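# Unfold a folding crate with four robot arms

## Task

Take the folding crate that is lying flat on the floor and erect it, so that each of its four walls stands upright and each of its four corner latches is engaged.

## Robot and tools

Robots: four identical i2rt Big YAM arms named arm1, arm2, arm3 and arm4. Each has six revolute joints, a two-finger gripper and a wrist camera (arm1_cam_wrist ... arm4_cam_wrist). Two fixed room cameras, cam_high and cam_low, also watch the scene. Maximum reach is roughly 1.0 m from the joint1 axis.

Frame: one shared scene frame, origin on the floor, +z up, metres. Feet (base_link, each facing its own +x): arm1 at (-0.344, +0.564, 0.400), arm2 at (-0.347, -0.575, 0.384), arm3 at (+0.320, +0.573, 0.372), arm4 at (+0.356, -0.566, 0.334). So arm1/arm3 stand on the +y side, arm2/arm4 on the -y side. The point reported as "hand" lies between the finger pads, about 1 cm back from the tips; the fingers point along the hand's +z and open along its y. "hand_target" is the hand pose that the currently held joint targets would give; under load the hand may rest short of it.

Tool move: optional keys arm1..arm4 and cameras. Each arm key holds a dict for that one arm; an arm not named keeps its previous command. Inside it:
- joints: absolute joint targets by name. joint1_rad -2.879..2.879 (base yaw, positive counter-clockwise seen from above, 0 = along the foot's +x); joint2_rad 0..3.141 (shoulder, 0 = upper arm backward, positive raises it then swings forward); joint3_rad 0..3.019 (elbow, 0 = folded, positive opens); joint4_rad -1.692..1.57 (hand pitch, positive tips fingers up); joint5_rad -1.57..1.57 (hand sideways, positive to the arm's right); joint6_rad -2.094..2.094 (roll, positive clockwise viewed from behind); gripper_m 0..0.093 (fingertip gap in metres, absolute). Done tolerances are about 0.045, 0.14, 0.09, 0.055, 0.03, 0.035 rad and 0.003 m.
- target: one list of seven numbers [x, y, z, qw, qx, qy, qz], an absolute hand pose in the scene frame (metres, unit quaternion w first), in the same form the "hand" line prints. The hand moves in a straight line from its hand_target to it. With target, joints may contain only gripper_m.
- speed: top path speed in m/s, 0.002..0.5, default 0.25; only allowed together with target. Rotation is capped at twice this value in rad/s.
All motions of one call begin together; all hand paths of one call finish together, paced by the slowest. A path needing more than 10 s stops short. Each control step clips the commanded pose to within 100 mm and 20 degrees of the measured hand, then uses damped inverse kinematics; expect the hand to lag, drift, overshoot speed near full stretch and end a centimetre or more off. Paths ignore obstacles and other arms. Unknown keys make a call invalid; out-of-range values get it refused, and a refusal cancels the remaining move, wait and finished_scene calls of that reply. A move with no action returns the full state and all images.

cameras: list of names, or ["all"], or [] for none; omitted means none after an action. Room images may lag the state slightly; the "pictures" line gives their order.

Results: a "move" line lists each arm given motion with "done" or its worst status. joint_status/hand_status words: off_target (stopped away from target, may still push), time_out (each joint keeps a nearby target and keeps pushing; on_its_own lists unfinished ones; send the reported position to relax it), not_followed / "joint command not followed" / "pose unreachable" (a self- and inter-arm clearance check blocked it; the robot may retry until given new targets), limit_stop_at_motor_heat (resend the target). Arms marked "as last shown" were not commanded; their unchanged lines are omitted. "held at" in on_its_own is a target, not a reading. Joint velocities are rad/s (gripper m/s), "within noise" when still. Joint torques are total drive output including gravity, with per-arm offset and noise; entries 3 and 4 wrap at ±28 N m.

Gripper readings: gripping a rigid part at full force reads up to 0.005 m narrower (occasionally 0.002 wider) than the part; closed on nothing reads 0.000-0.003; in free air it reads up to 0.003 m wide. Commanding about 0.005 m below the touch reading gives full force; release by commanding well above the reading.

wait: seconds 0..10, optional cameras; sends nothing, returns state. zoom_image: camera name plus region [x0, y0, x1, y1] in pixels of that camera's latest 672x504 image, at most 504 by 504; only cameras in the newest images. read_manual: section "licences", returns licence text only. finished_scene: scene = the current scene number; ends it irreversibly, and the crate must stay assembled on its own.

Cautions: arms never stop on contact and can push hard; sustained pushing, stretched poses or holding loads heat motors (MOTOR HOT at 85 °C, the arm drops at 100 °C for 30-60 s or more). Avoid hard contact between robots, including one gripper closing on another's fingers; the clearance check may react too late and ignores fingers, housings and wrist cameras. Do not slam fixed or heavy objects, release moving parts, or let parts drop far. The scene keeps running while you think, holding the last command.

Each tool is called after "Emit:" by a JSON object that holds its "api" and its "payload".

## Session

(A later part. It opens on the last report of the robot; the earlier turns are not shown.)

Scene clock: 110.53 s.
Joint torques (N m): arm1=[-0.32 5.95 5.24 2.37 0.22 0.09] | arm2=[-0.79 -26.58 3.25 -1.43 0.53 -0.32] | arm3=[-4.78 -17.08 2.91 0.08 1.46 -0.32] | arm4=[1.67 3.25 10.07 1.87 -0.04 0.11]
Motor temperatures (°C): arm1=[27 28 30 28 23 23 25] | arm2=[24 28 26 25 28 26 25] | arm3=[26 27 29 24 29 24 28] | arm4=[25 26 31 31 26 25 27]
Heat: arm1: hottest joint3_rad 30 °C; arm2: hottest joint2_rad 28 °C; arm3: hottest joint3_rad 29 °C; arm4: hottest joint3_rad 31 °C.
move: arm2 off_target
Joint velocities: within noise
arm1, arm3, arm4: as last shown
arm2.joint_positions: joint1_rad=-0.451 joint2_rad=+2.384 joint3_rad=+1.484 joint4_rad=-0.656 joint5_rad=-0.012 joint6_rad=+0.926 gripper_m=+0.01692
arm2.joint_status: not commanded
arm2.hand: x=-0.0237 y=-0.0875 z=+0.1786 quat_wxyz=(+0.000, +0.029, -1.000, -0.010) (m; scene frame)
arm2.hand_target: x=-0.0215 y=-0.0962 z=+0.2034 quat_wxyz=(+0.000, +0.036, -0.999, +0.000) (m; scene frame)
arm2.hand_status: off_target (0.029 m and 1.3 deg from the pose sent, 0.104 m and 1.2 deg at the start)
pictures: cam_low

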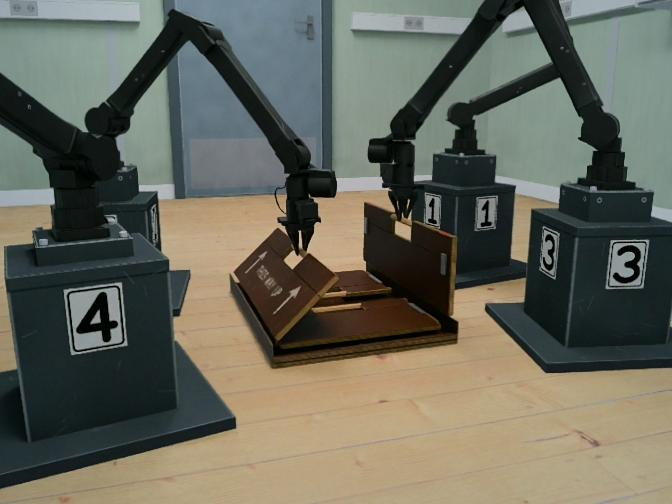

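Emit:
{"api": "move", "payload": {"arm2": {"target":[-0.018,-0.15,0.238,0,-0.035,0.9994,0],"speed":0.08}}}

Emit:
{"api": "move", "payload": {"arm2": {"target":[-0.016,-0.21,0.255,0,-0.035,0.9994,0],"speed":0.08}, "cameras": ["cam_low"]}}

Emit:
{"api": "move", "payload": {"arm2": {"target":[-0.015,-0.255,0.253,0,-0.035,0.9994,0],"speed":0.08}, "cameras": ["cam_low","cam_high","arm2_cam_wrist"]}}

Scene clock: 113.17 s.
Joint torques (N m): arm1=[0.09 7.24 5.26 2.55 0.17 0.07] | arm2=[-0.79 -23.71 3.41 -0.75 0.58 -0.32] | arm3=[-4.66 -17.55 3.12 0.01 1.49 -0.3] | arm4=[1.73 3.31 10.07 1.85 -0.04 0.11]
Motor temperatures (°C): arm1=[27 28 30 28 23 23 24] | arm2=[24 29 26 25 28 26 25] | arm3=[26 27 29 24 29 24 28] | arm4=[25 26 31 31 26 25 27]
Heat: arm1: hottest joint3_rad 30 °C; arm2: hottest joint2_rad 29 °C; arm3: hottest joint3_rad 29 °C; arm4: hottest joint3_rad 31 °C.
move: arm2 off_target
Joint velocities: arm1=[within noise] | arm2=[within noise] | arm3=[within noise] | arm4=[0.015 -0.044 0.002 -0.007 -0.051 -0.037 0]
arm1, arm3, arm4: as last shown
arm2.joint_positions: joint1_rad=-0.506 joint2_rad=+2.229 joint3_rad=+1.320 joint4_rad=-0.651 joint5_rad=-0.013 joint6_rad=+0.869 gripper_m=+0.01692
arm2.joint_status: not commanded
arm2.hand: x=-0.0217 y=-0.1381 z=+0.2235 quat_wxyz=(+0.002, +0.030, -1.000, -0.008) (m; scene frame)
arm2.hand_target: x=-0.0205 y=-0.1475 z=+0.2379 quat_wxyz=(+0.000, +0.038, -0.999, +0.000) (m; scene frame)
arm2.hand_status: off_target (0.019 m and 1.1 deg from the pose sent, 0.086 m and 1.3 deg at the start)
pictures: none

Scene clock: 114.60 s.
Joint torques (N m): arm1=[-0.09 6.42 5.26 2.52 0.16 0.09] | arm2=[-2.02 -21.42 3 -0.53 0.84 -0.34] | arm3=[-4.84 -17.2 3.03 0.01 1.43 -0.31] | arm4=[1.73 3.31 10.09 1.87 -0.04 0.11]
Motor temperatures (°C): arm1=[27 28 30 28 23 23 24] | arm2=[24 29 26 25 28 26 25] | arm3=[26 27 29 24 29 24 28] | arm4=[25 26 31 31 26 25 27]
Heat: arm1: hottest joint3_rad 30 °C; arm2: hottest joint2_rad 29 °C; arm3: hottest joint3_rad 29 °C; arm4: hottest joint3_rad 31 °C.
move: arm2 off_target
Joint velocities: within noise
arm1, arm4: as last shown
arm2.joint_positions: joint1_rad=-0.575 joint2_rad=+2.117 joint3_rad=+1.170 joint4_rad=-0.607 joint5_rad=-0.021 joint6_rad=+0.795 gripper_m=+0.01671
arm2.joint_status: not commanded
arm2.hand: x=-0.0200 y=-0.1916 z=+0.2451 quat_wxyz=(+0.002, +0.032, -0.999, -0.013) (m; scene frame)
arm2.hand_target: x=-0.0165 y=-0.2087 z=+0.2541 quat_wxyz=(+0.001, +0.035, -0.999, -0.001) (m; scene frame)
arm2.hand_status: off_target (0.021 m and 1.6 deg from the pose sent, 0.079 m and 1.1 deg at the start)
arm3.joint_positions: joint1_rad=-0.571 joint2_rad=+2.068 joint3_rad=+1.208 joint4_rad=-0.687 joint5_rad=-0.035 joint6_rad=+0.704 gripper_m=+0.01613
arm3.joint_status: not commanded
arm3.hand: x=-0.0413 y=+0.2040 z=+0.2639 quat_wxyz=(-0.021, -0.999, -0.041, -0.005) (m; scene frame)
arm3.hand_target: x=-0.0539 y=+0.2349 z=+0.2620 quat_wxyz=(+0.000, -0.999, -0.035, -0.001) (m; scene frame)
arm3.hand_status: not commanded
pictures: cam_low

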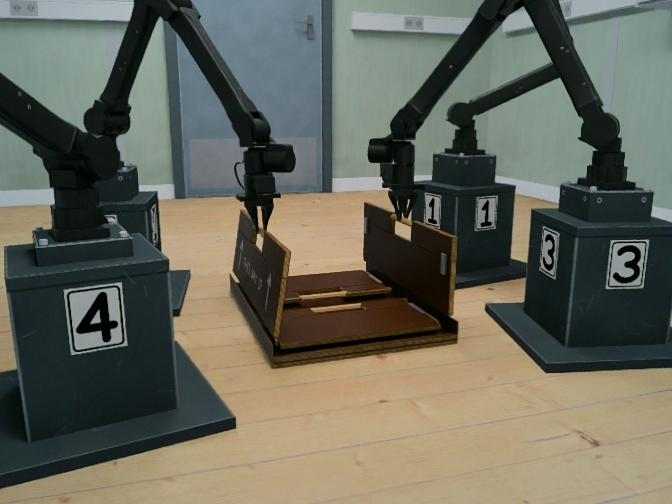

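Scene clock: 115.80 s.
Joint torques (N m): arm1=[0.09 6.89 5.19 2.51 0.14 0.11] | arm2=[-3.55 -19.78 2.15 -0.73 1.27 -0.45] | arm3=[-4.66 -17.79 3.02 0.06 1.43 -0.33] | arm4=[1.73 3.31 10.09 1.85 -0.04 0.11]
Motor temperatures (°C): arm1=[27 28 30 28 23 23 24] | arm2=[24 29 26 25 28 26 25] | arm3=[26 27 29 24 29 24 28] | arm4=[25 26 31 31 26 25 27]
Heat: arm1: hottest joint3_rad 30 °C; arm2: hottest joint2_rad 29 °C; arm3: hottest joint3_rad 29 °C; arm4: hottest joint3_rad 31 °C.
move: arm2 off_target
Joint velocities: within noise
arm1, arm3, arm4: as last shown
arm2.joint_positions: joint1_rad=-0.625 joint2_rad=+2.062 joint3_rad=+1.076 joint4_rad=-0.547 joint5_rad=-0.032 joint6_rad=+0.739 gripper_m=+0.01671
arm2.joint_status: not commanded
arm2.hand: x=-0.0188 y=-0.2235 z=+0.2505 quat_wxyz=(-0.003, +0.036, -0.999, -0.025) (m; scene frame)
arm2.hand_target: x=-0.0155 y=-0.2532 z=+0.2534 quat_wxyz=(+0.001, +0.034, -0.999, -0.001) (m; scene frame)
arm2.hand_status: off_target (0.032 m and 2.8 deg from the pose sent, 0.064 m and 1.6 deg at the start)
pictures: arm2_cam_wrist, cam_high, cam_low

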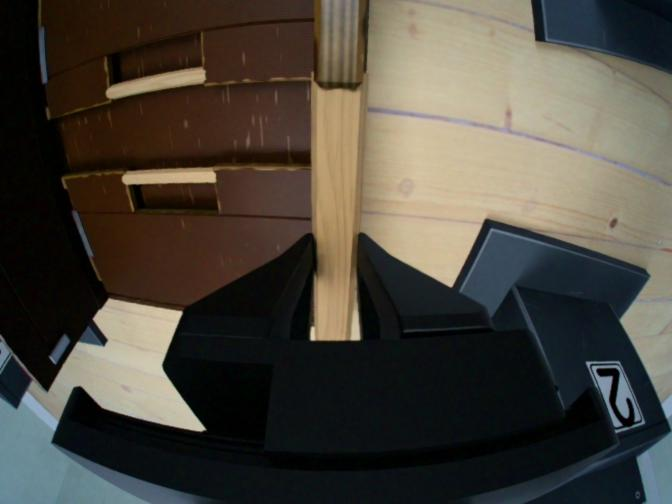

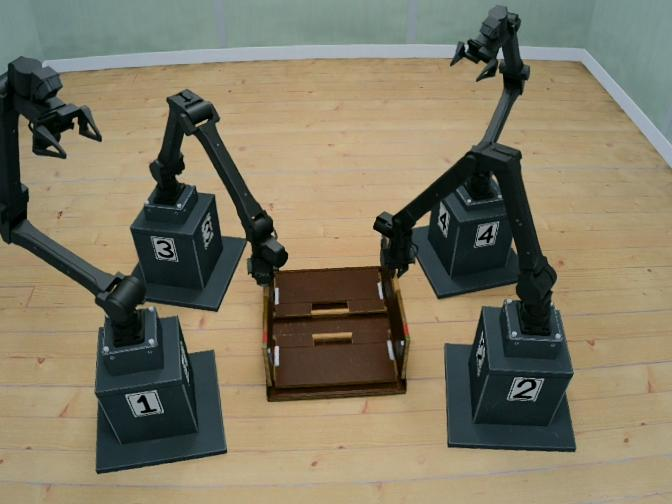

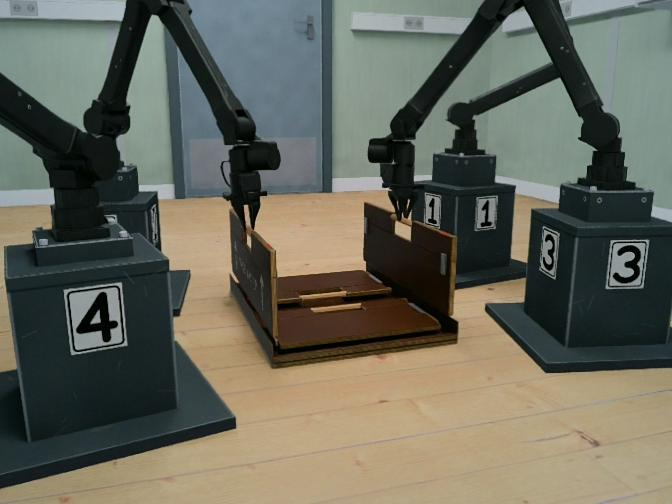

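Emit:
{"api": "move", "payload": {"arm2": {"target":[-0.016,-0.232,0.253,0,-0.035,0.9994,0],"speed":0.05}, "arm3": {"target":[-0.053,0.208,0.262,0,0.9994,0.035,0],"speed":0.05}}}

Emit:
{"api": "move", "payload": {"arm2": {"joints":{"gripper_m":0.05}}, "arm3": {"joints":{"gripper_m":0.05}}, "cameras": ["cam_low","cam_high","arm2_cam_wrist","arm3_cam_wrist"]}}

Scene clock: 120.57 s.
Joint torques (N m): arm1=[-0.03 6.89 5.08 2.44 0.19 0.06] | arm2=[-0.62 -18.02 4.96 -1.05 1.3 -0.11] | arm3=[-1.44 -15.15 7.12 -0.98 1.46 0.01] | arm4=[1.73 3.25 10.09 1.85 -0.04 0.11]
Motor temperatures (°C): arm1=[27 28 30 28 23 23 24] | arm2=[24 29 26 25 28 26 25] | arm3=[26 27 29 24 29 24 28] | arm4=[25 26 31 31 26 25 27]
Heat: arm1: hottest joint3_rad 30 °C; arm2: hottest joint2_rad 29 °C; arm3: hottest joint3_rad 29 °C; arm4: hottest joint3_rad 31 °C.
move: arm2 off_target; arm3 off_target
Joint velocities: within noise
arm1.joint_positions: joint1_rad=-0.585 joint2_rad=+0.467 joint3_rad=+1.640 joint4_rad=-1.554 joint5_rad=+0.191 joint6_rad=-0.040 gripper_m=+0.09396
arm1.joint_status: not commanded
arm1.hand: x=-0.4062 y=+0.4986 z=+1.0234 quat_wxyz=(-0.233, -0.706, -0.424, +0.517) (m; scene frame)
arm1.hand_target: x=-0.4048 y=+0.5020 z=+1.0297 quat_wxyz=(-0.238, -0.702, -0.420, +0.523) (m; scene frame)
arm1.hand_status: not commanded
arm2.joint_positions: joint1_rad=-0.623 joint2_rad=+2.064 joint3_rad=+1.082 joint4_rad=-0.554 joint5_rad=-0.030 joint6_rad=+0.742 gripper_m=+0.01671
arm2.joint_status: not commanded
arm2.hand: x=-0.0184 y=-0.2223 z=+0.2511 quat_wxyz=(-0.002, +0.035, -0.999, -0.023) (m; scene frame)
arm2.hand_target: x=-0.0159 y=-0.2316 z=+0.2531 quat_wxyz=(-0.001, +0.035, -0.999, -0.001) (m; scene frame)
arm2.hand_status: off_target (0.010 m and 2.7 deg from the pose sent, 0.009 m and 2.8 deg at the start)
arm3.joint_positions: joint1_rad=-0.571 joint2_rad=+2.068 joint3_rad=+1.210 joint4_rad=-0.688 joint5_rad=-0.035 joint6_rad=+0.710 gripper_m=+0.01613
arm3.joint_status: not commanded
arm3.hand: x=-0.0416 y=+0.2037 z=+0.2643 quat_wxyz=(-0.021, -0.999, -0.038, -0.005) (m; scene frame)
arm3.hand_target: x=-0.0530 y=+0.2083 z=+0.2621 quat_wxyz=(-0.001, -0.999, -0.034, +0.000) (m; scene frame)
arm3.hand_status: off_target (0.012 m and 2.5 deg from the pose sent, 0.013 m and 2.5 deg at the start)
arm4.joint_positions: joint1_rad=+0.790 joint2_rad=+0.548 joint3_rad=+1.366 joint4_rad=-1.267 joint5_rad=+0.241 joint6_rad=-0.097 gripper_m=+0.09396
arm4.joint_status: not commanded
arm4.hand: x=+0.1989 y=-0.4149 z=+0.8936 quat_wxyz=(-0.270, +0.802, -0.260, -0.465) (m; scene frame)
arm4.hand_target: x=+0.2019 y=-0.4169 z=+0.9028 quat_wxyz=(-0.272, +0.796, -0.260, -0.474) (m; scene frame)
arm4.hand_status: not commanded
pictures: none

Scene clock: 121.23 s.
Joint torques (N m): arm1=[-0.32 6.53 5.08 2.52 0.17 0.1] | arm2=[-0.79 -17.9 4.92 -0.06 0.2 -0.11] | arm3=[-1.03 -15.15 6.56 -0.27 0.29 0.03] | arm4=[1.73 3.31 10.07 1.85 -0.04 0.11]
Motor temperatures (°C): arm1=[27 28 30 28 23 23 24] | arm2=[24 29 26 25 28 26 25] | arm3=[26 27 29 24 29 24 28] | arm4=[25 26 31 31 26 25 27]
Heat: arm1: hottest joint3_rad 30 °C; arm2: hottest joint2_rad 29 °C; arm3: hottest joint3_rad 29 °C; arm4: hottest joint3_rad 31 °C.
move: arm2 done; arm3 done
Joint velocities: within noise
arm1, arm4: as last shown
arm2.joint_positions: joint1_rad=-0.626 joint2_rad=+2.064 joint3_rad=+1.082 joint4_rad=-0.597 joint5_rad=-0.002 joint6_rad=+0.742 gripper_m=+0.04983
arm2.joint_status: all done
arm2.hand: x=-0.0212 y=-0.2344 z=+0.2509 quat_wxyz=(+0.003, +0.033, -0.999, +0.002) (m; scene frame)
arm2.hand_target: x=-0.0163 y=-0.2349 z=+0.2530 quat_wxyz=(+0.002, +0.033, -0.999, +0.003) (m; scene frame)
arm2.hand_status: not commanded
arm3.joint_positions: joint1_rad=-0.574 joint2_rad=+2.068 joint3_rad=+1.213 joint4_rad=-0.718 joint5_rad=-0.001 joint6_rad=+0.710 gripper_m=+0.04984
arm3.joint_status: all done
arm3.hand: x=-0.0429 y=+0.2129 z=+0.2649 quat_wxyz=(+0.000, -0.999, -0.036, -0.003) (m; scene frame)
arm3.hand_target: x=-0.0528 y=+0.2118 z=+0.2619 quat_wxyz=(+0.003, -0.999, -0.032, -0.003) (m; scene frame)
arm3.hand_status: not commanded
pictures: arm2_cam_wrist, arm3_cam_wrist, cam_high, cam_low

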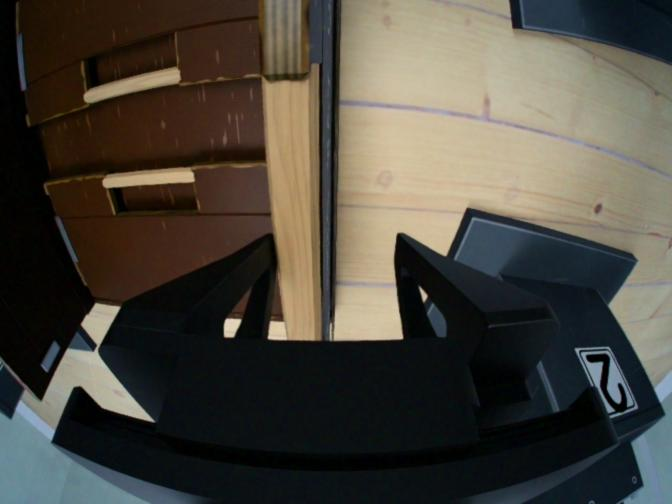

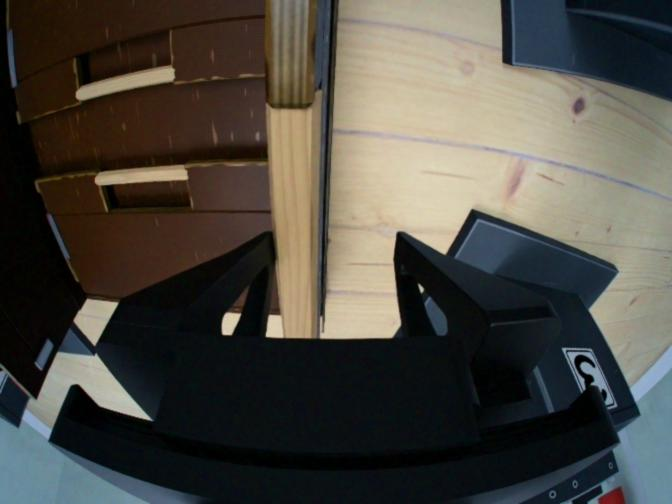

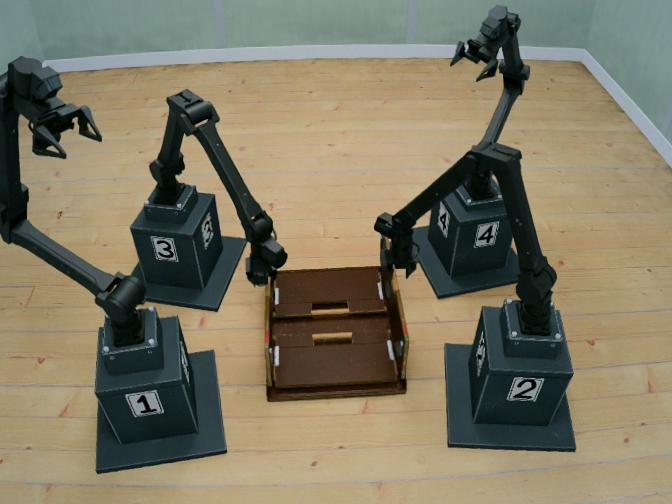

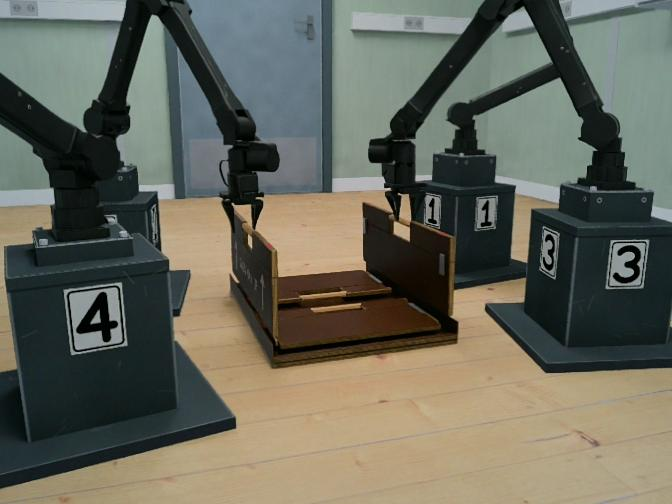

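Emit:
{"api": "move", "payload": {"arm2": {"target":[-0.016,-0.215,0.253,0,-0.035,0.9994,0],"speed":0.05}, "arm3": {"target":[-0.053,0.188,0.262,0,0.9994,0.035,0],"speed":0.05}, "cameras": ["arm2_cam_wrist","arm3_cam_wrist"]}}

Scene clock: 123.30 s.
Joint torques (N m): arm1=[-0.15 7.24 5.2 2.47 0.19 0.1] | arm2=[0.32 -17.08 6.27 -0.13 0.16 0.07] | arm3=[0.56 -14.74 7.43 -0.23 0.29 0.17] | arm4=[1.73 3.31 10.07 1.85 -0.03 0.11]
Motor temperatures (°C): arm1=[27 28 30 28 23 23 24] | arm2=[24 28 26 25 28 26 25] | arm3=[26 27 29 24 29 24 28] | arm4=[25 26 31 31 26 25 27]
Heat: arm1: hottest joint3_rad 30 °C; arm2: hottest joint2_rad 28 °C; arm3: hottest joint3_rad 29 °C; arm4: hottest joint3_rad 31 °C.
move: arm2 done; arm3 off_target
Joint velocities: within noise
arm1, arm4: as last shown
arm2.joint_positions: joint1_rad=-0.606 joint2_rad=+2.070 joint3_rad=+1.105 joint4_rad=-0.608 joint5_rad=-0.002 joint6_rad=+0.749 gripper_m=+0.04990
arm2.joint_status: not commanded
arm2.hand: x=-0.0222 y=-0.2215 z=+0.2530 quat_wxyz=(+0.001, +0.040, -0.999, +0.000) (m; scene frame)
arm2.hand_target: x=-0.0173 y=-0.2138 z=+0.2529 quat_wxyz=(+0.000, +0.038, -0.999, +0.000) (m; scene frame)
arm2.hand_status: done (0.009 m and 0.5 deg from the pose sent, 0.020 m and 0.5 deg at the start)
arm3.joint_positions: joint1_rad=-0.563 joint2_rad=+2.082 joint3_rad=+1.256 joint4_rad=-0.734 joint5_rad=-0.001 joint6_rad=+0.713 gripper_m=+0.04991
arm3.joint_status: not commanded
arm3.hand: x=-0.0499 y=+0.1980 z=+0.2689 quat_wxyz=(-0.004, -0.999, -0.040, +0.002) (m; scene frame)
arm3.hand_target: x=-0.0528 y=+0.1879 z=+0.2622 quat_wxyz=(-0.001, -0.999, -0.040, +0.000) (m; scene frame)
arm3.hand_status: off_target (0.013 m and 0.7 deg from the pose sent, 0.027 m and 0.3 deg at the start)
pictures: arm2_cam_wrist, arm3_cam_wrist

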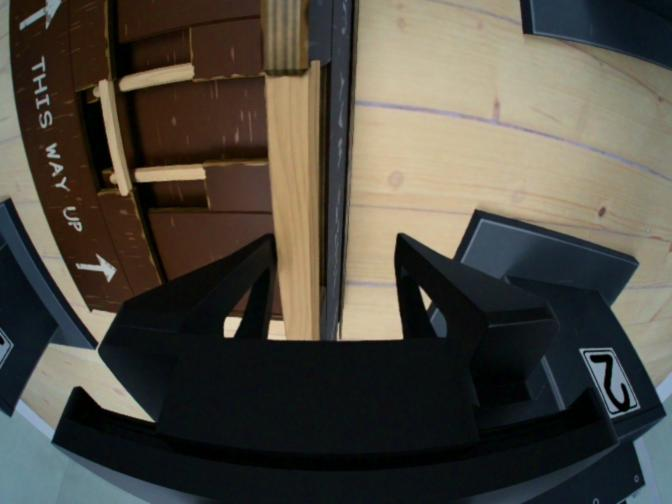

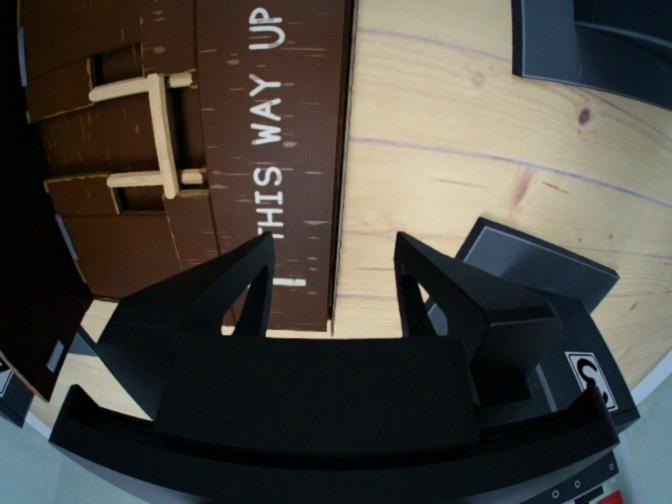

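Emit:
{"api": "move", "payload": {"arm2": {"joints":{"gripper_m":0.002}}, "arm3": {"target":[-0.03,0.06,0.2,0,0.9994,0.035,0],"speed":0.2,"joints":{"gripper_m":0.055}}}}

Emit:
{"api": "move", "payload": {"arm2": {"target":[-0.015,-0.257,0.253,0,-0.035,0.9994,0],"speed":0.05}, "arm3": {"target":[-0.033,0.022,0.10,0,0.9994,0.035,0],"speed":0.12}, "cameras": ["cam_low","cam_high","arm2_cam_wrist","arm3_cam_wrist"]}}

Scene clock: 131.07 s.
Joint torques (N m): arm1=[0.38 6.89 5.12 2.5 0.16 0.1] | arm2=[-0.03 -17.03 6.2 0.09 0.16 -0.04] | arm3=[-0.03 -18.14 7.99 -0.18 0.24 0.14] | arm4=[1.73 3.25 10.07 1.85 -0.04 0.11]
Motor temperatures (°C): arm1=[27 28 30 28 23 23 24] | arm2=[24 29 26 25 28 26 25] | arm3=[26 27 30 24 28 24 28] | arm4=[25 26 31 31 26 25 26]
Heat: arm1: hottest joint3_rad 30 °C; arm2: hottest joint2_rad 29 °C; arm3: hottest joint3_rad 30 °C; arm4: hottest joint3_rad 31 °C.
move: arm2 off_target; arm3 off_target
Joint velocities: within noise
arm1, arm4: as last shown
arm2.joint_positions: joint1_rad=-0.603 joint2_rad=+2.070 joint3_rad=+1.108 joint4_rad=-0.610 joint5_rad=-0.002 joint6_rad=+0.755 gripper_m=+0.01587
arm2.joint_status: gripper_m off_target (ended at +0.01591, target +0.00200)
arm2.hand: x=-0.0223 y=-0.2195 z=+0.2537 quat_wxyz=(+0.001, +0.038, -0.999, -0.001) (m; scene frame)
arm2.hand_target: x=-0.0176 y=-0.2140 z=+0.2528 quat_wxyz=(+0.000, +0.037, -0.999, +0.000) (m; scene frame)
arm2.hand_status: not commanded
arm3.joint_positions: joint1_rad=-0.389 joint2_rad=+2.349 joint3_rad=+1.584 joint4_rad=-0.796 joint5_rad=+0.003 joint6_rad=+0.892 gripper_m=+0.05487
arm3.joint_status: all done
arm3.hand: x=-0.0292 y=+0.0691 z=+0.2103 quat_wxyz=(-0.003, -0.999, -0.037, +0.003) (m; scene frame)
arm3.hand_target: x=-0.0323 y=+0.0631 z=+0.1996 quat_wxyz=(+0.001, -0.999, -0.033, +0.001) (m; scene frame)
arm3.hand_status: off_target (0.014 m and 0.5 deg from the pose sent, 0.156 m and 0.7 deg at the start)
pictures: none

Scene clock: 132.90 s.
Joint torques (N m): arm1=[0.62 7.06 5.27 2.47 0.18 0.08] | arm2=[-4.42 -18.37 2.29 -0.34 0.84 -0.34] | arm3=[0.09 -19.43 7.62 0.43 0.19 0.19] | arm4=[1.73 3.31 10.07 1.85 -0.04 0.11]
Motor temperatures (°C): arm1=[27 28 30 28 23 23 24] | arm2=[24 29 26 25 28 26 25] | arm3=[26 27 30 24 28 24 28] | arm4=[25 26 31 31 26 25 26]
Heat: arm1: hottest joint3_rad 30 °C; arm2: hottest joint2_rad 29 °C; arm3: hottest joint3_rad 30 °C; arm4: hottest joint3_rad 31 °C.
move: arm2 off_target; arm3 off_target
Joint velocities: within noise
arm1, arm4: as last shown
arm2.joint_positions: joint1_rad=-0.617 joint2_rad=+2.052 joint3_rad=+1.067 joint4_rad=-0.548 joint5_rad=-0.021 joint6_rad=+0.728 gripper_m=+0.01589
arm2.joint_status: not commanded
arm2.hand: x=-0.0221 y=-0.2243 z=+0.2534 quat_wxyz=(-0.007, +0.045, -0.999, -0.021) (m; scene frame)
arm2.hand_target: x=-0.0146 y=-0.2543 z=+0.2529 quat_wxyz=(-0.002, +0.035, -0.999, -0.003) (m; scene frame)
arm2.hand_status: off_target (0.033 m and 2.8 deg from the pose sent, 0.038 m and 0.4 deg at the start)
arm3.joint_positions: joint1_rad=-0.359 joint2_rad=+2.608 joint3_rad=+1.808 joint4_rad=-0.773 joint5_rad=+0.003 joint6_rad=+0.920 gripper_m=+0.05487
arm3.joint_status: not commanded
arm3.hand: x=-0.0317 y=+0.0302 z=+0.1128 quat_wxyz=(+0.002, -0.999, -0.038, -0.001) (m; scene frame)
arm3.hand_target: x=-0.0295 y=+0.0216 z=+0.1001 quat_wxyz=(+0.000, -0.999, -0.038, +0.000) (m; scene frame)
arm3.hand_status: off_target (0.015 m and 0.4 deg from the pose sent, 0.120 m and 0.5 deg at the start)
pictures: arm2_cam_wrist, arm3_cam_wrist, cam_high, cam_low

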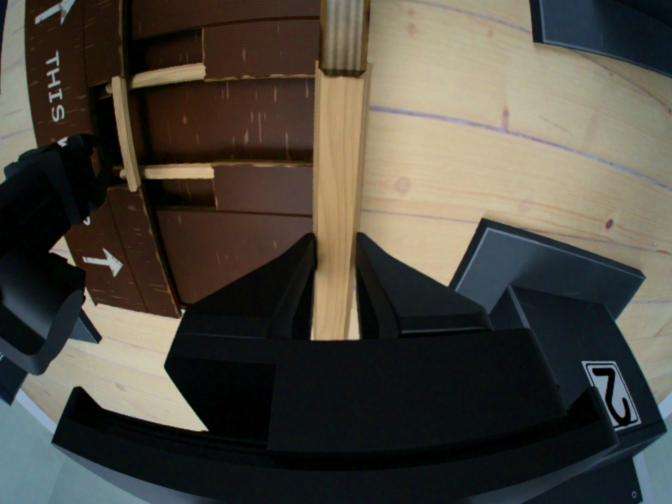

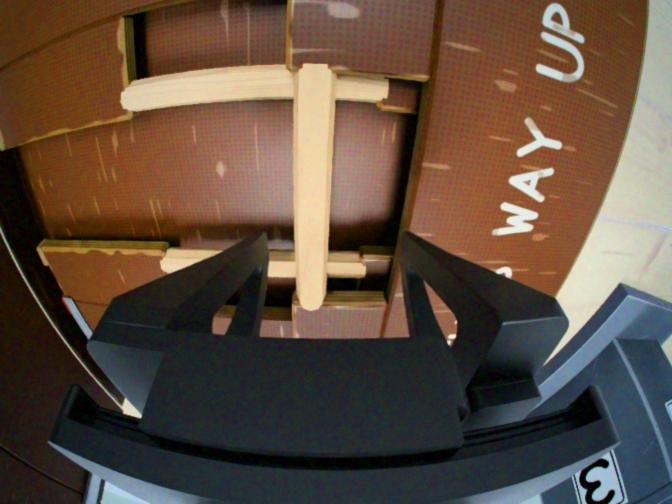

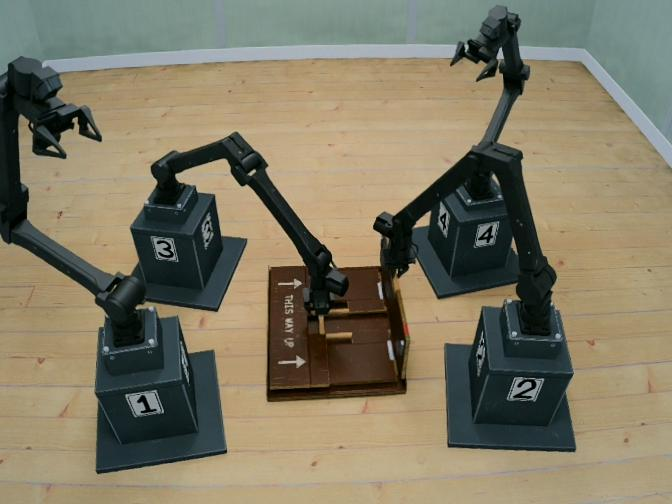

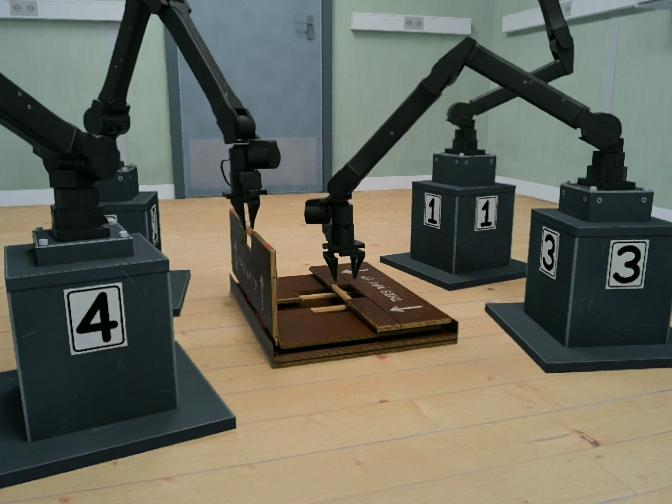

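Emit:
{"api": "move", "payload": {"arm3": {"target":[-0.026,0.012,0.04,0,0.9994,0.035,0],"speed":0.1}, "cameras": ["arm3_cam_wrist"]}}

Emit:
{"api": "move", "payload": {"arm3": {"joints":{"gripper_m":0.002}}}}

Emit:
{"api": "move", "payload": {"arm3": {"target":[-0.03,0.03,0.13,0,0.9994,0.035,0],"speed":0.1}}}

Emit:
{"api": "move", "payload": {"arm3": {"target":[-0.034,0.085,0.195,0,0.9994,0.035,0],"speed":0.1}}}

Emit:
{"api": "move", "payload": {"arm3": {"target":[-0.037,0.148,0.24,0,0.9994,0.035,0],"speed":0.1}}}

Emit:
{"api": "move", "payload": {"arm3": {"target":[-0.039,0.225,0.25,0,0.9994,0.035,0],"speed":0.1}, "cameras": ["arm3_cam_wrist","cam_low","cam_high"]}}

Scene clock: 136.70 s.
Joint torques (N m): arm1=[0.38 6.65 5.38 2.58 0.18 0.07] | arm2=[-4.48 -18.78 2.43 -0.21 0.85 -0.37] | arm3=[0.5 -19.6 7.42 0.42 0.17 0.16] | arm4=[1.73 3.25 10.07 1.85 -0.04 0.11]
Motor temperatures (°C): arm1=[27 28 30 28 23 23 24] | arm2=[24 29 25 25 28 26 25] | arm3=[26 27 30 24 28 24 28] | arm4=[25 26 31 31 26 25 26]
Heat: arm1: hottest joint3_rad 30 °C; arm2: hottest joint2_rad 29 °C; arm3: hottest joint3_rad 30 °C; arm4: hottest joint3_rad 31 °C.
move: arm3 off_target
Joint velocities: within noise
arm1, arm4: as last shown
arm2.joint_positions: joint1_rad=-0.617 joint2_rad=+2.052 joint3_rad=+1.067 joint4_rad=-0.547 joint5_rad=-0.022 joint6_rad=+0.728 gripper_m=+0.01589
arm2.joint_status: not commanded
arm2.hand: x=-0.0220 y=-0.2238 z=+0.2534 quat_wxyz=(-0.007, +0.045, -0.999, -0.022) (m; scene frame)
arm2.hand_target: x=-0.0145 y=-0.2539 z=+0.2528 quat_wxyz=(-0.002, +0.035, -0.999, -0.004) (m; scene frame)
arm2.hand_status: not commanded
arm3.joint_positions: joint1_rad=-0.351 joint2_rad=+2.751 joint3_rad=+1.920 joint4_rad=-0.745 joint5_rad=+0.003 joint6_rad=+0.938 gripper_m=+0.05487
arm3.joint_status: not commanded
arm3.hand: x=-0.0306 y=+0.0224 z=+0.0521 quat_wxyz=(+0.003, -0.999, -0.033, -0.002) (m; scene frame)
arm3.hand_target: x=-0.0266 y=+0.0139 z=+0.0399 quat_wxyz=(+0.000, -0.999, -0.034, +0.000) (m; scene frame)
arm3.hand_status: off_target (0.017 m and 0.5 deg from the pose sent, 0.075 m and 0.4 deg at the start)
pictures: arm3_cam_wrist

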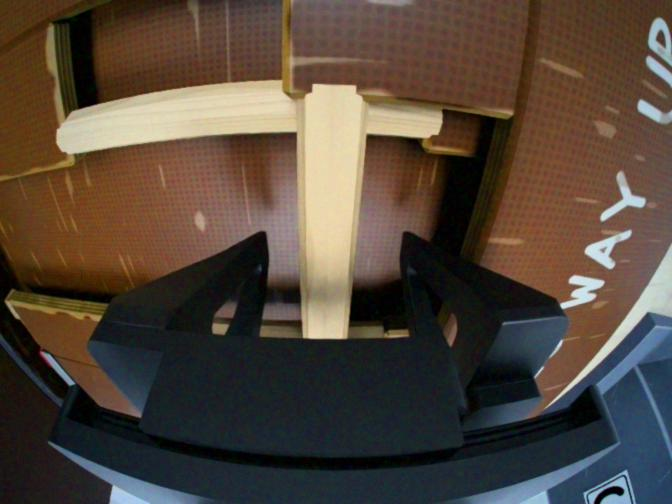

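Scene clock: 137.47 s.
Joint torques (N m): arm1=[0.09 7.12 5.15 2.5 0.15 0.11] | arm2=[-4.48 -18.78 2.44 -0.23 0.86 -0.36] | arm3=[0.32 -19.49 7.2 0.38 0.27 -0.01] | arm4=[1.73 3.31 10.07 1.85 -0.04 0.11]
Motor temperatures (°C): arm1=[27 28 30 28 23 23 24] | arm2=[24 29 25 25 28 26 25] | arm3=[26 27 30 24 28 24 28] | arm4=[25 26 31 31 26 25 26]
Heat: arm1: hottest joint3_rad 30 °C; arm2: hottest joint2_rad 29 °C; arm3: hottest joint3_rad 30 °C; arm4: hottest joint3_rad 31 °C.
move: arm3 off_target
Joint velocities: within noise
arm1, arm2, arm4: as last shown
arm3.joint_positions: joint1_rad=-0.351 joint2_rad=+2.751 joint3_rad=+1.923 joint4_rad=-0.738 joint5_rad=+0.000 joint6_rad=+0.963 gripper_m=+0.01600
arm3.joint_status: gripper_m off_target (ended at +0.01604, target +0.00200)
arm3.hand: x=-0.0321 y=+0.0192 z=+0.0529 quat_wxyz=(-0.002, -1.000, -0.021, +0.000) (m; scene frame)
arm3.hand_target: x=-0.0275 y=+0.0124 z=+0.0405 quat_wxyz=(-0.003, -1.000, -0.030, +0.002) (m; scene frame)
arm3.hand_status: not commanded
pictures: none

Scene clock: 139.03 s.
Joint torques (N m): arm1=[0.03 6.53 5.15 2.44 0.16 0.11] | arm2=[-4.54 -18.78 2.43 -0.21 0.85 -0.36] | arm3=[-1.14 -25.29 3.47 -1.78 0.58 -0.25] | arm4=[1.73 3.25 10.07 1.85 -0.04 0.11]
Motor temperatures (°C): arm1=[27 28 30 28 23 23 24] | arm2=[24 29 25 25 28 26 26] | arm3=[26 28 30 24 28 24 28] | arm4=[25 26 31 31 26 25 26]
Heat: arm1: hottest joint3_rad 30 °C; arm2: hottest joint2_rad 29 °C; arm3: hottest joint3_rad 30 °C; arm4: hottest joint3_rad 31 °C.
move: arm3 off_target
Joint velocities: within noise
arm1, arm2, arm4: as last shown
arm3.joint_positions: joint1_rad=-0.359 joint2_rad=+2.624 joint3_rad=+1.808 joint4_rad=-0.730 joint5_rad=-0.011 joint6_rad=+0.960 gripper_m=+0.01600
arm3.joint_status: not commanded
arm3.hand: x=-0.0322 y=+0.0251 z=+0.1033 quat_wxyz=(-0.013, -1.000, -0.018, +0.001) (m; scene frame)
arm3.hand_target: x=-0.0336 y=+0.0305 z=+0.1283 quat_wxyz=(-0.002, -0.999, -0.032, +0.000) (m; scene frame)
arm3.hand_status: off_target (0.027 m and 2.4 deg from the pose sent, 0.078 m and 1.7 deg at the start)
pictures: none

Scene clock: 140.53 s.
Joint torques (N m): arm1=[-0.09 6.59 5.15 2.44 0.16 0.1] | arm2=[-4.48 -18.84 2.43 -0.23 0.85 -0.37] | arm3=[-1.49 -23.47 2.7 -1.51 0.81 -0.38] | arm4=[1.73 3.25 10.09 1.85 -0.04 0.11]
Motor temperatures (°C): arm1=[27 28 30 28 23 23 24] | arm2=[24 29 25 25 28 26 26] | arm3=[26 28 30 24 28 24 28] | arm4=[25 26 31 31 26 25 26]
Heat: arm1: hottest joint3_rad 30 °C; arm2: hottest joint2_rad 29 °C; arm3: hottest joint3_rad 30 °C; arm4: hottest joint3_rad 31 °C.
move: arm3 off_target
Joint velocities: within noise
arm1.joint_positions: joint1_rad=-0.585 joint2_rad=+0.467 joint3_rad=+1.640 joint4_rad=-1.554 joint5_rad=+0.191 joint6_rad=-0.040 gripper_m=+0.09396
arm1.joint_status: not commanded
arm1.hand: x=-0.4062 y=+0.4986 z=+1.0234 quat_wxyz=(-0.233, -0.706, -0.424, +0.517) (m; scene frame)
arm1.hand_target: x=-0.4048 y=+0.5020 z=+1.0297 quat_wxyz=(-0.238, -0.702, -0.420, +0.523) (m; scene frame)
arm1.hand_status: not commanded
arm2: as last shown
arm3.joint_positions: joint1_rad=-0.396 joint2_rad=+2.407 joint3_rad=+1.592 joint4_rad=-0.718 joint5_rad=-0.017 joint6_rad=+0.918 gripper_m=+0.01587
arm3.joint_status: not commanded
arm3.hand: x=-0.0325 y=+0.0648 z=+0.1782 quat_wxyz=(-0.020, -1.000, -0.021, +0.003) (m; scene frame)
arm3.hand_target: x=-0.0332 y=+0.0829 z=+0.1946 quat_wxyz=(-0.001, -0.999, -0.036, +0.000) (m; scene frame)
arm3.hand_status: off_target (0.026 m and 2.8 deg from the pose sent, 0.110 m and 2.4 deg at the start)
arm4.joint_positions: joint1_rad=+0.790 joint2_rad=+0.548 joint3_rad=+1.366 joint4_rad=-1.267 joint5_rad=+0.241 joint6_rad=-0.097 gripper_m=+0.09396
arm4.joint_status: not commanded
arm4.hand: x=+0.1989 y=-0.4149 z=+0.8936 quat_wxyz=(-0.270, +0.802, -0.260, -0.465) (m; scene frame)
arm4.hand_target: x=+0.2019 y=-0.4169 z=+0.9028 quat_wxyz=(-0.272, +0.796, -0.260, -0.474) (m; scene frame)
arm4.hand_status: not commanded
pictures: none

Scene clock: 141.93 s.
Joint torques (N m): arm1=[0.09 6.53 5 2.51 0.18 0.04] | arm2=[-4.42 -18.78 2.43 -0.23 0.85 -0.37] | arm3=[-1.55 -21.3 2.96 -0.92 0.77 -0.4] | arm4=[1.73 3.31 10.09 1.87 -0.04 0.11]
Motor temperatures (°C): arm1=[27 28 30 28 23 23 24] | arm2=[24 29 25 25 28 26 26] | arm3=[26 28 30 24 28 24 28] | arm4=[25 26 31 31 26 25 26]
Heat: arm1: hottest joint3_rad 30 °C; arm2: hottest joint2_rad 29 °C; arm3: hottest joint3_rad 30 °C; arm4: hottest joint3_rad 31 °C.
move: arm3 off_target
Joint velocities: within noise
arm1, arm2, arm4: as last shown
arm3.joint_positions: joint1_rad=-0.466 joint2_rad=+2.229 joint3_rad=+1.389 joint4_rad=-0.708 joint5_rad=-0.015 joint6_rad=+0.851 gripper_m=+0.01582
arm3.joint_status: not commanded
arm3.hand: x=-0.0352 y=+0.1314 z=+0.2264 quat_wxyz=(-0.013, -1.000, -0.019, +0.000) (m; scene frame)
arm3.hand_target: x=-0.0359 y=+0.1466 z=+0.2396 quat_wxyz=(+0.000, -0.999, -0.035, +0.000) (m; scene frame)
arm3.hand_status: off_target (0.022 m and 2.4 deg from the pose sent, 0.104 m and 2.8 deg at the start)
pictures: none

Scene clock: 143.33 s.
Joint torques (N m): arm1=[0.09 6.95 5.04 2.44 0.17 0.11] | arm2=[-4.48 -18.78 2.41 -0.23 0.85 -0.37] | arm3=[-2.43 -19.02 2.03 -1.03 1.02 -0.5] | arm4=[1.67 3.25 10.07 1.85 -0.04 0.11]
Motor temperatures (°C): arm1=[27 28 30 28 23 23 24] | arm2=[24 29 25 25 28 26 26] | arm3=[26 28 30 24 28 24 28] | arm4=[25 26 31 31 26 25 26]
Heat: arm1: hottest joint3_rad 30 °C; arm2: hottest joint2_rad 29 °C; arm3: hottest joint3_rad 30 °C; arm4: hottest joint3_rad 31 °C.
move: arm3 off_target
Joint velocities: within noise
arm1, arm2, arm4: as last shown
arm3.joint_positions: joint1_rad=-0.554 joint2_rad=+2.111 joint3_rad=+1.205 joint4_rad=-0.626 joint5_rad=-0.026 joint6_rad=+0.759 gripper_m=+0.01597
arm3.joint_status: not commanded
arm3.hand: x=-0.0381 y=+0.1970 z=+0.2422 quat_wxyz=(-0.023, -1.000, -0.022, +0.003) (m; scene frame)
arm3.hand_target: x=-0.0362 y=+0.2208 z=+0.2499 quat_wxyz=(-0.001, -0.999, -0.038, -0.001) (m; scene frame)
arm3.hand_status: off_target (0.029 m and 3.1 deg from the pose sent, 0.097 m and 2.4 deg at the start)
pictures: arm3_cam_wrist, cam_high, cam_low

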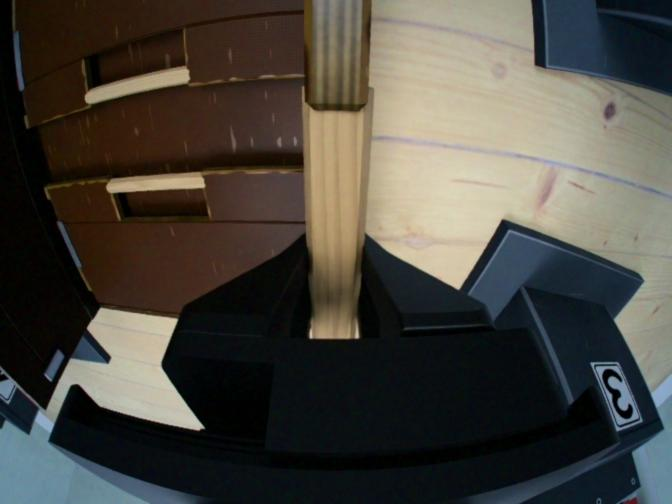

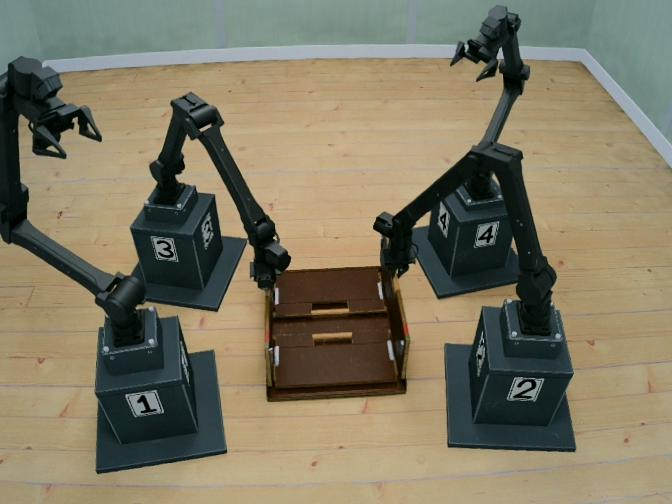

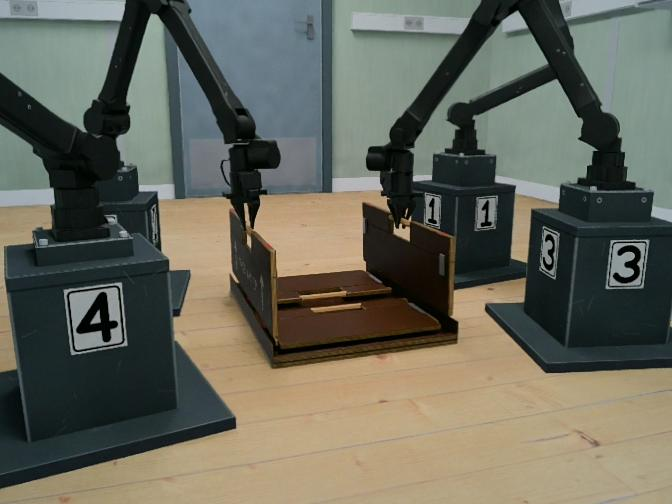

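Emit:
{"api": "move", "payload": {"arm1": {"joints":{"joint1_rad":0.24,"joint2_rad":1.9,"joint3_rad":1.6,"joint4_rad":-1.25,"joint5_rad":0,"joint6_rad":0.35,"gripper_m":0.055}}, "cameras": ["cam_high","arm1_cam_wrist"]}}

Emit:
{"api": "move", "payload": {"arm1": {"target":[-0.085,-0.012,0.2,0,0.682,0.731,0],"speed":0.15}, "cameras": ["arm1_cam_wrist","cam_low","cam_high"]}}

Scene clock: 148.93 s.
Joint torques (N m): arm1=[-1.38 -20.54 9.11 0.7 0.19 0.18] | arm2=[-4.48 -18.78 2.43 -0.23 0.85 -0.37] | arm3=[-2.08 -19.66 2.09 -1.09 1.08 -0.5] | arm4=[1.73 3.31 10.07 1.87 -0.04 0.11]
Motor temperatures (°C): arm1=[27 28 30 28 23 23 24] | arm2=[24 29 25 25 28 26 26] | arm3=[26 28 29 24 28 24 28] | arm4=[25 26 31 31 26 24 26]
Heat: arm1: hottest joint3_rad 30 °C; arm2: hottest joint2_rad 29 °C; arm3: hottest joint3_rad 29 °C; arm4: hottest joint3_rad 31 °C.
move: arm1 done
Joint velocities: within noise
arm1.joint_positions: joint1_rad=+0.258 joint2_rad=+1.907 joint3_rad=+1.586 joint4_rad=-1.250 joint5_rad=-0.001 joint6_rad=+0.336 gripper_m=+0.05506
arm1.joint_status: all done
arm1.hand: x=-0.0981 y=+0.0468 z=+0.4987 quat_wxyz=(+0.000, -0.668, -0.744, +0.004) (m; scene frame)
arm1.hand_target: x=-0.1005 y=+0.0401 z=+0.5009 quat_wxyz=(-0.004, -0.677, -0.736, +0.005) (m; scene frame)
arm1.hand_status: not commanded
arm2, arm3, arm4: as last shown
pictures: arm1_cam_wrist, cam_high

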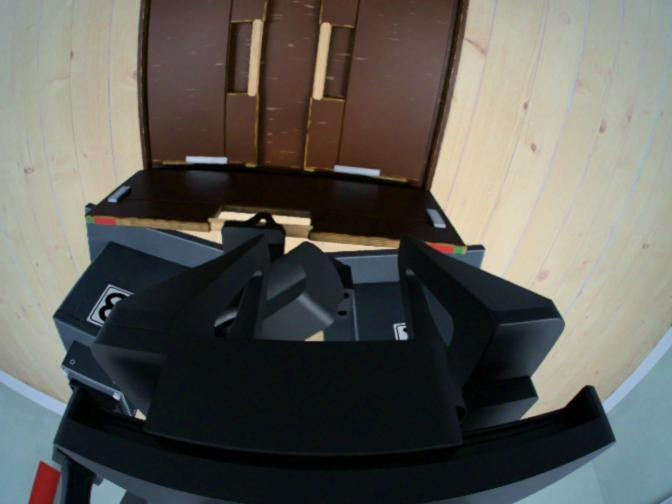

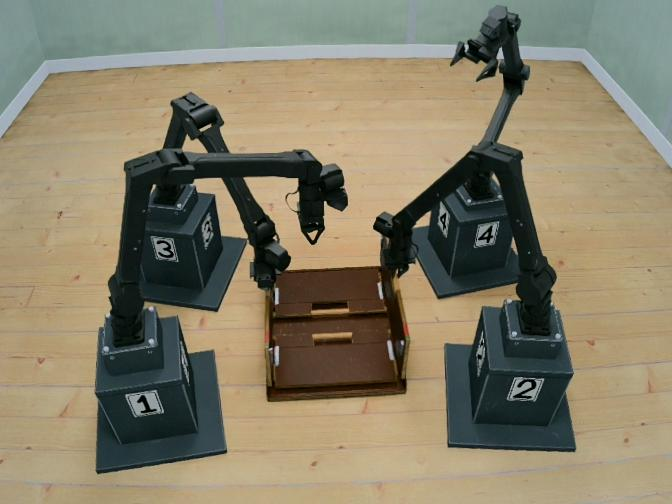

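Scene clock: 151.90 s.
Joint torques (N m): arm1=[-1.2 -24.47 8.57 0.95 0.1 0.21] | arm2=[-4.48 -18.84 2.43 -0.21 0.85 -0.37] | arm3=[-2.43 -19.25 2.1 -1.06 1.09 -0.53] | arm4=[1.73 3.31 10.07 1.85 -0.04 0.11]
Motor temperatures (°C): arm1=[27 29 31 28 23 23 24] | arm2=[24 29 25 25 28 26 26] | arm3=[26 28 29 24 28 24 28] | arm4=[25 26 32 31 26 24 26]
Heat: arm1: hottest joint3_rad 31 °C; arm2: hottest joint2_rad 29 °C; arm3: hottest joint3_rad 29 °C; arm4: hottest joint3_rad 32 °C.
move: arm1 off_target
Joint velocities: within noise
arm1.joint_positions: joint1_rad=+0.251 joint2_rad=+2.444 joint3_rad=+1.631 joint4_rad=-0.796 joint5_rad=-0.006 joint6_rad=+0.339 gripper_m=+0.05506
arm1.joint_status: not commanded
arm1.hand: x=-0.0882 y=+0.0116 z=+0.1981 quat_wxyz=(+0.017, -0.672, -0.740, -0.006) (m; scene frame)
arm1.hand_target: x=-0.0857 y=-0.0086 z=+0.2010 quat_wxyz=(-0.001, -0.682, -0.732, +0.000) (m; scene frame)
arm1.hand_status: off_target (0.024 m and 2.6 deg from the pose sent, 0.305 m and 2.2 deg at the start)
arm2, arm3, arm4: as last shown
pictures: arm1_cam_wrist, cam_high, cam_low

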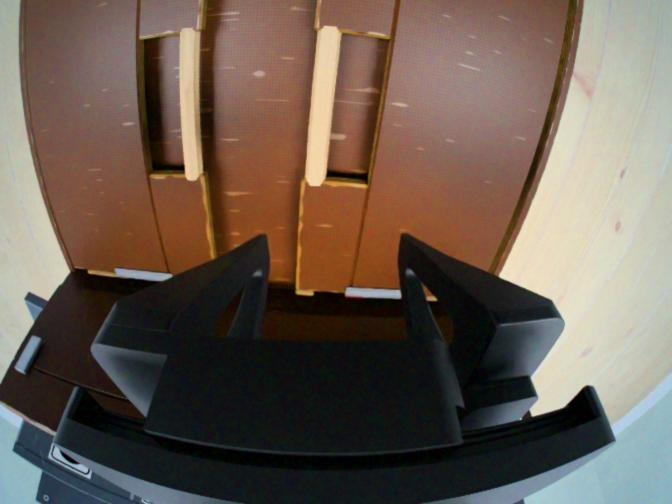

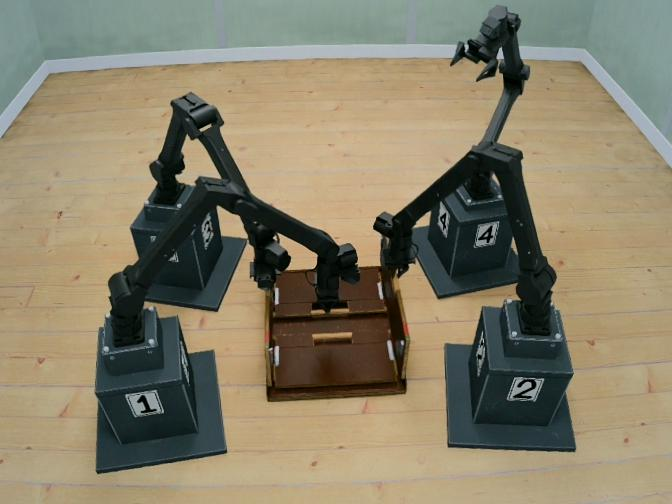

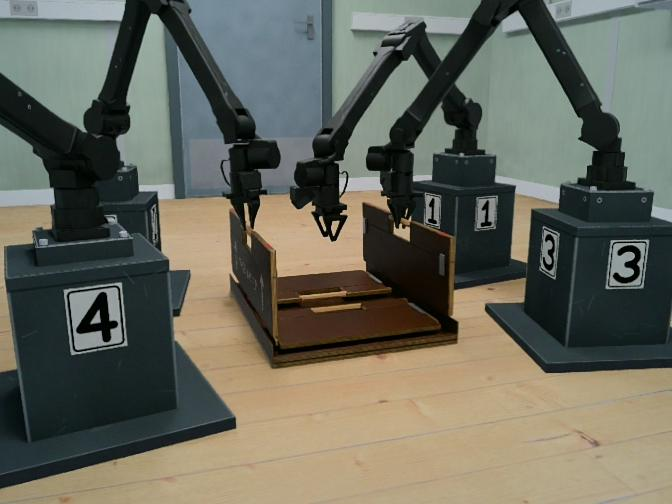

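Emit:
{"api": "move", "payload": {"arm1": {"target":[-0.072,-0.014,0.09,0,0.682,0.731,0],"speed":0.12}, "cameras": ["arm1_cam_wrist","cam_low"]}}

Emit:
{"api": "zoom_image", "payload": {"camera": "cam_low", "region": [270, 220, 420, 340]}}

Scene clock: 155.93 s.
Joint torques (N m): arm1=[0.56 -24.47 8.03 0.7 0.11 0.23] | arm2=[-4.48 -18.84 2.43 -0.21 0.85 -0.37] | arm3=[-2.08 -19.49 2 -1.14 1.04 -0.49] | arm4=[1.73 3.31 10.07 1.85 -0.04 0.11]
Motor temperatures (°C): arm1=[27 29 31 28 23 23 24] | arm2=[24 29 25 25 28 26 26] | arm3=[26 28 29 24 28 24 28] | arm4=[25 26 32 31 26 24 26]
Heat: arm1: hottest joint3_rad 31 °C; arm2: hottest joint2_rad 29 °C; arm3: hottest joint3_rad 29 °C; arm4: hottest joint3_rad 32 °C.
move: arm1 off_target
Joint velocities: within noise
arm1.joint_positions: joint1_rad=+0.251 joint2_rad=+2.686 joint3_rad=+1.786 joint4_rad=-0.704 joint5_rad=-0.006 joint6_rad=+0.358 gripper_m=+0.05506
arm1.joint_status: not commanded
arm1.hand: x=-0.0838 y=+0.0001 z=+0.0905 quat_wxyz=(+0.015, -0.679, -0.734, -0.005) (m; scene frame)
arm1.hand_target: x=-0.0727 y=-0.0122 z=+0.0900 quat_wxyz=(+0.001, -0.682, -0.731, +0.000) (m; scene frame)
arm1.hand_status: off_target (0.018 m and 1.9 deg from the pose sent, 0.112 m and 2.6 deg at the start)
arm2.joint_positions: joint1_rad=-0.617 joint2_rad=+2.052 joint3_rad=+1.067 joint4_rad=-0.547 joint5_rad=-0.022 joint6_rad=+0.728 gripper_m=+0.01589
arm2.joint_status: not commanded
arm2.hand: x=-0.0220 y=-0.2238 z=+0.2534 quat_wxyz=(-0.007, +0.045, -0.999, -0.022) (m; scene frame)
arm2.hand_target: x=-0.0145 y=-0.2539 z=+0.2528 quat_wxyz=(-0.002, +0.035, -0.999, -0.004) (m; scene frame)
arm2.hand_status: not commanded
arm3, arm4: as last shown
pictures: arm1_cam_wrist, cam_low

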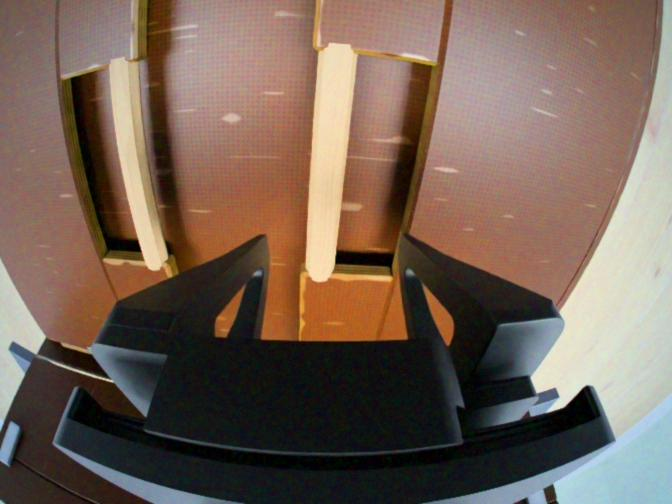

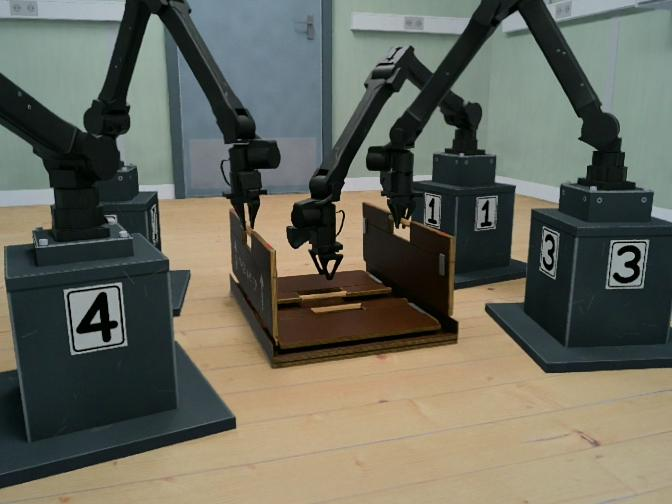

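Scaled by 3.360 from the camera's 672x504 image, which has a finer 960x720 frame.

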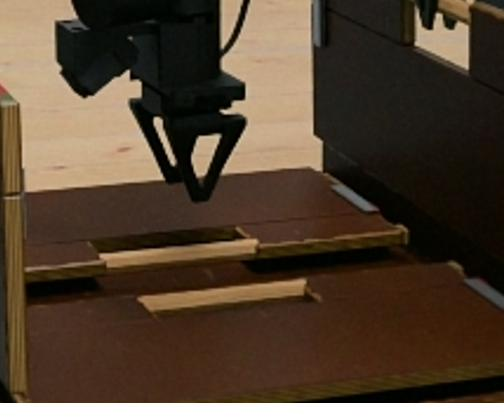

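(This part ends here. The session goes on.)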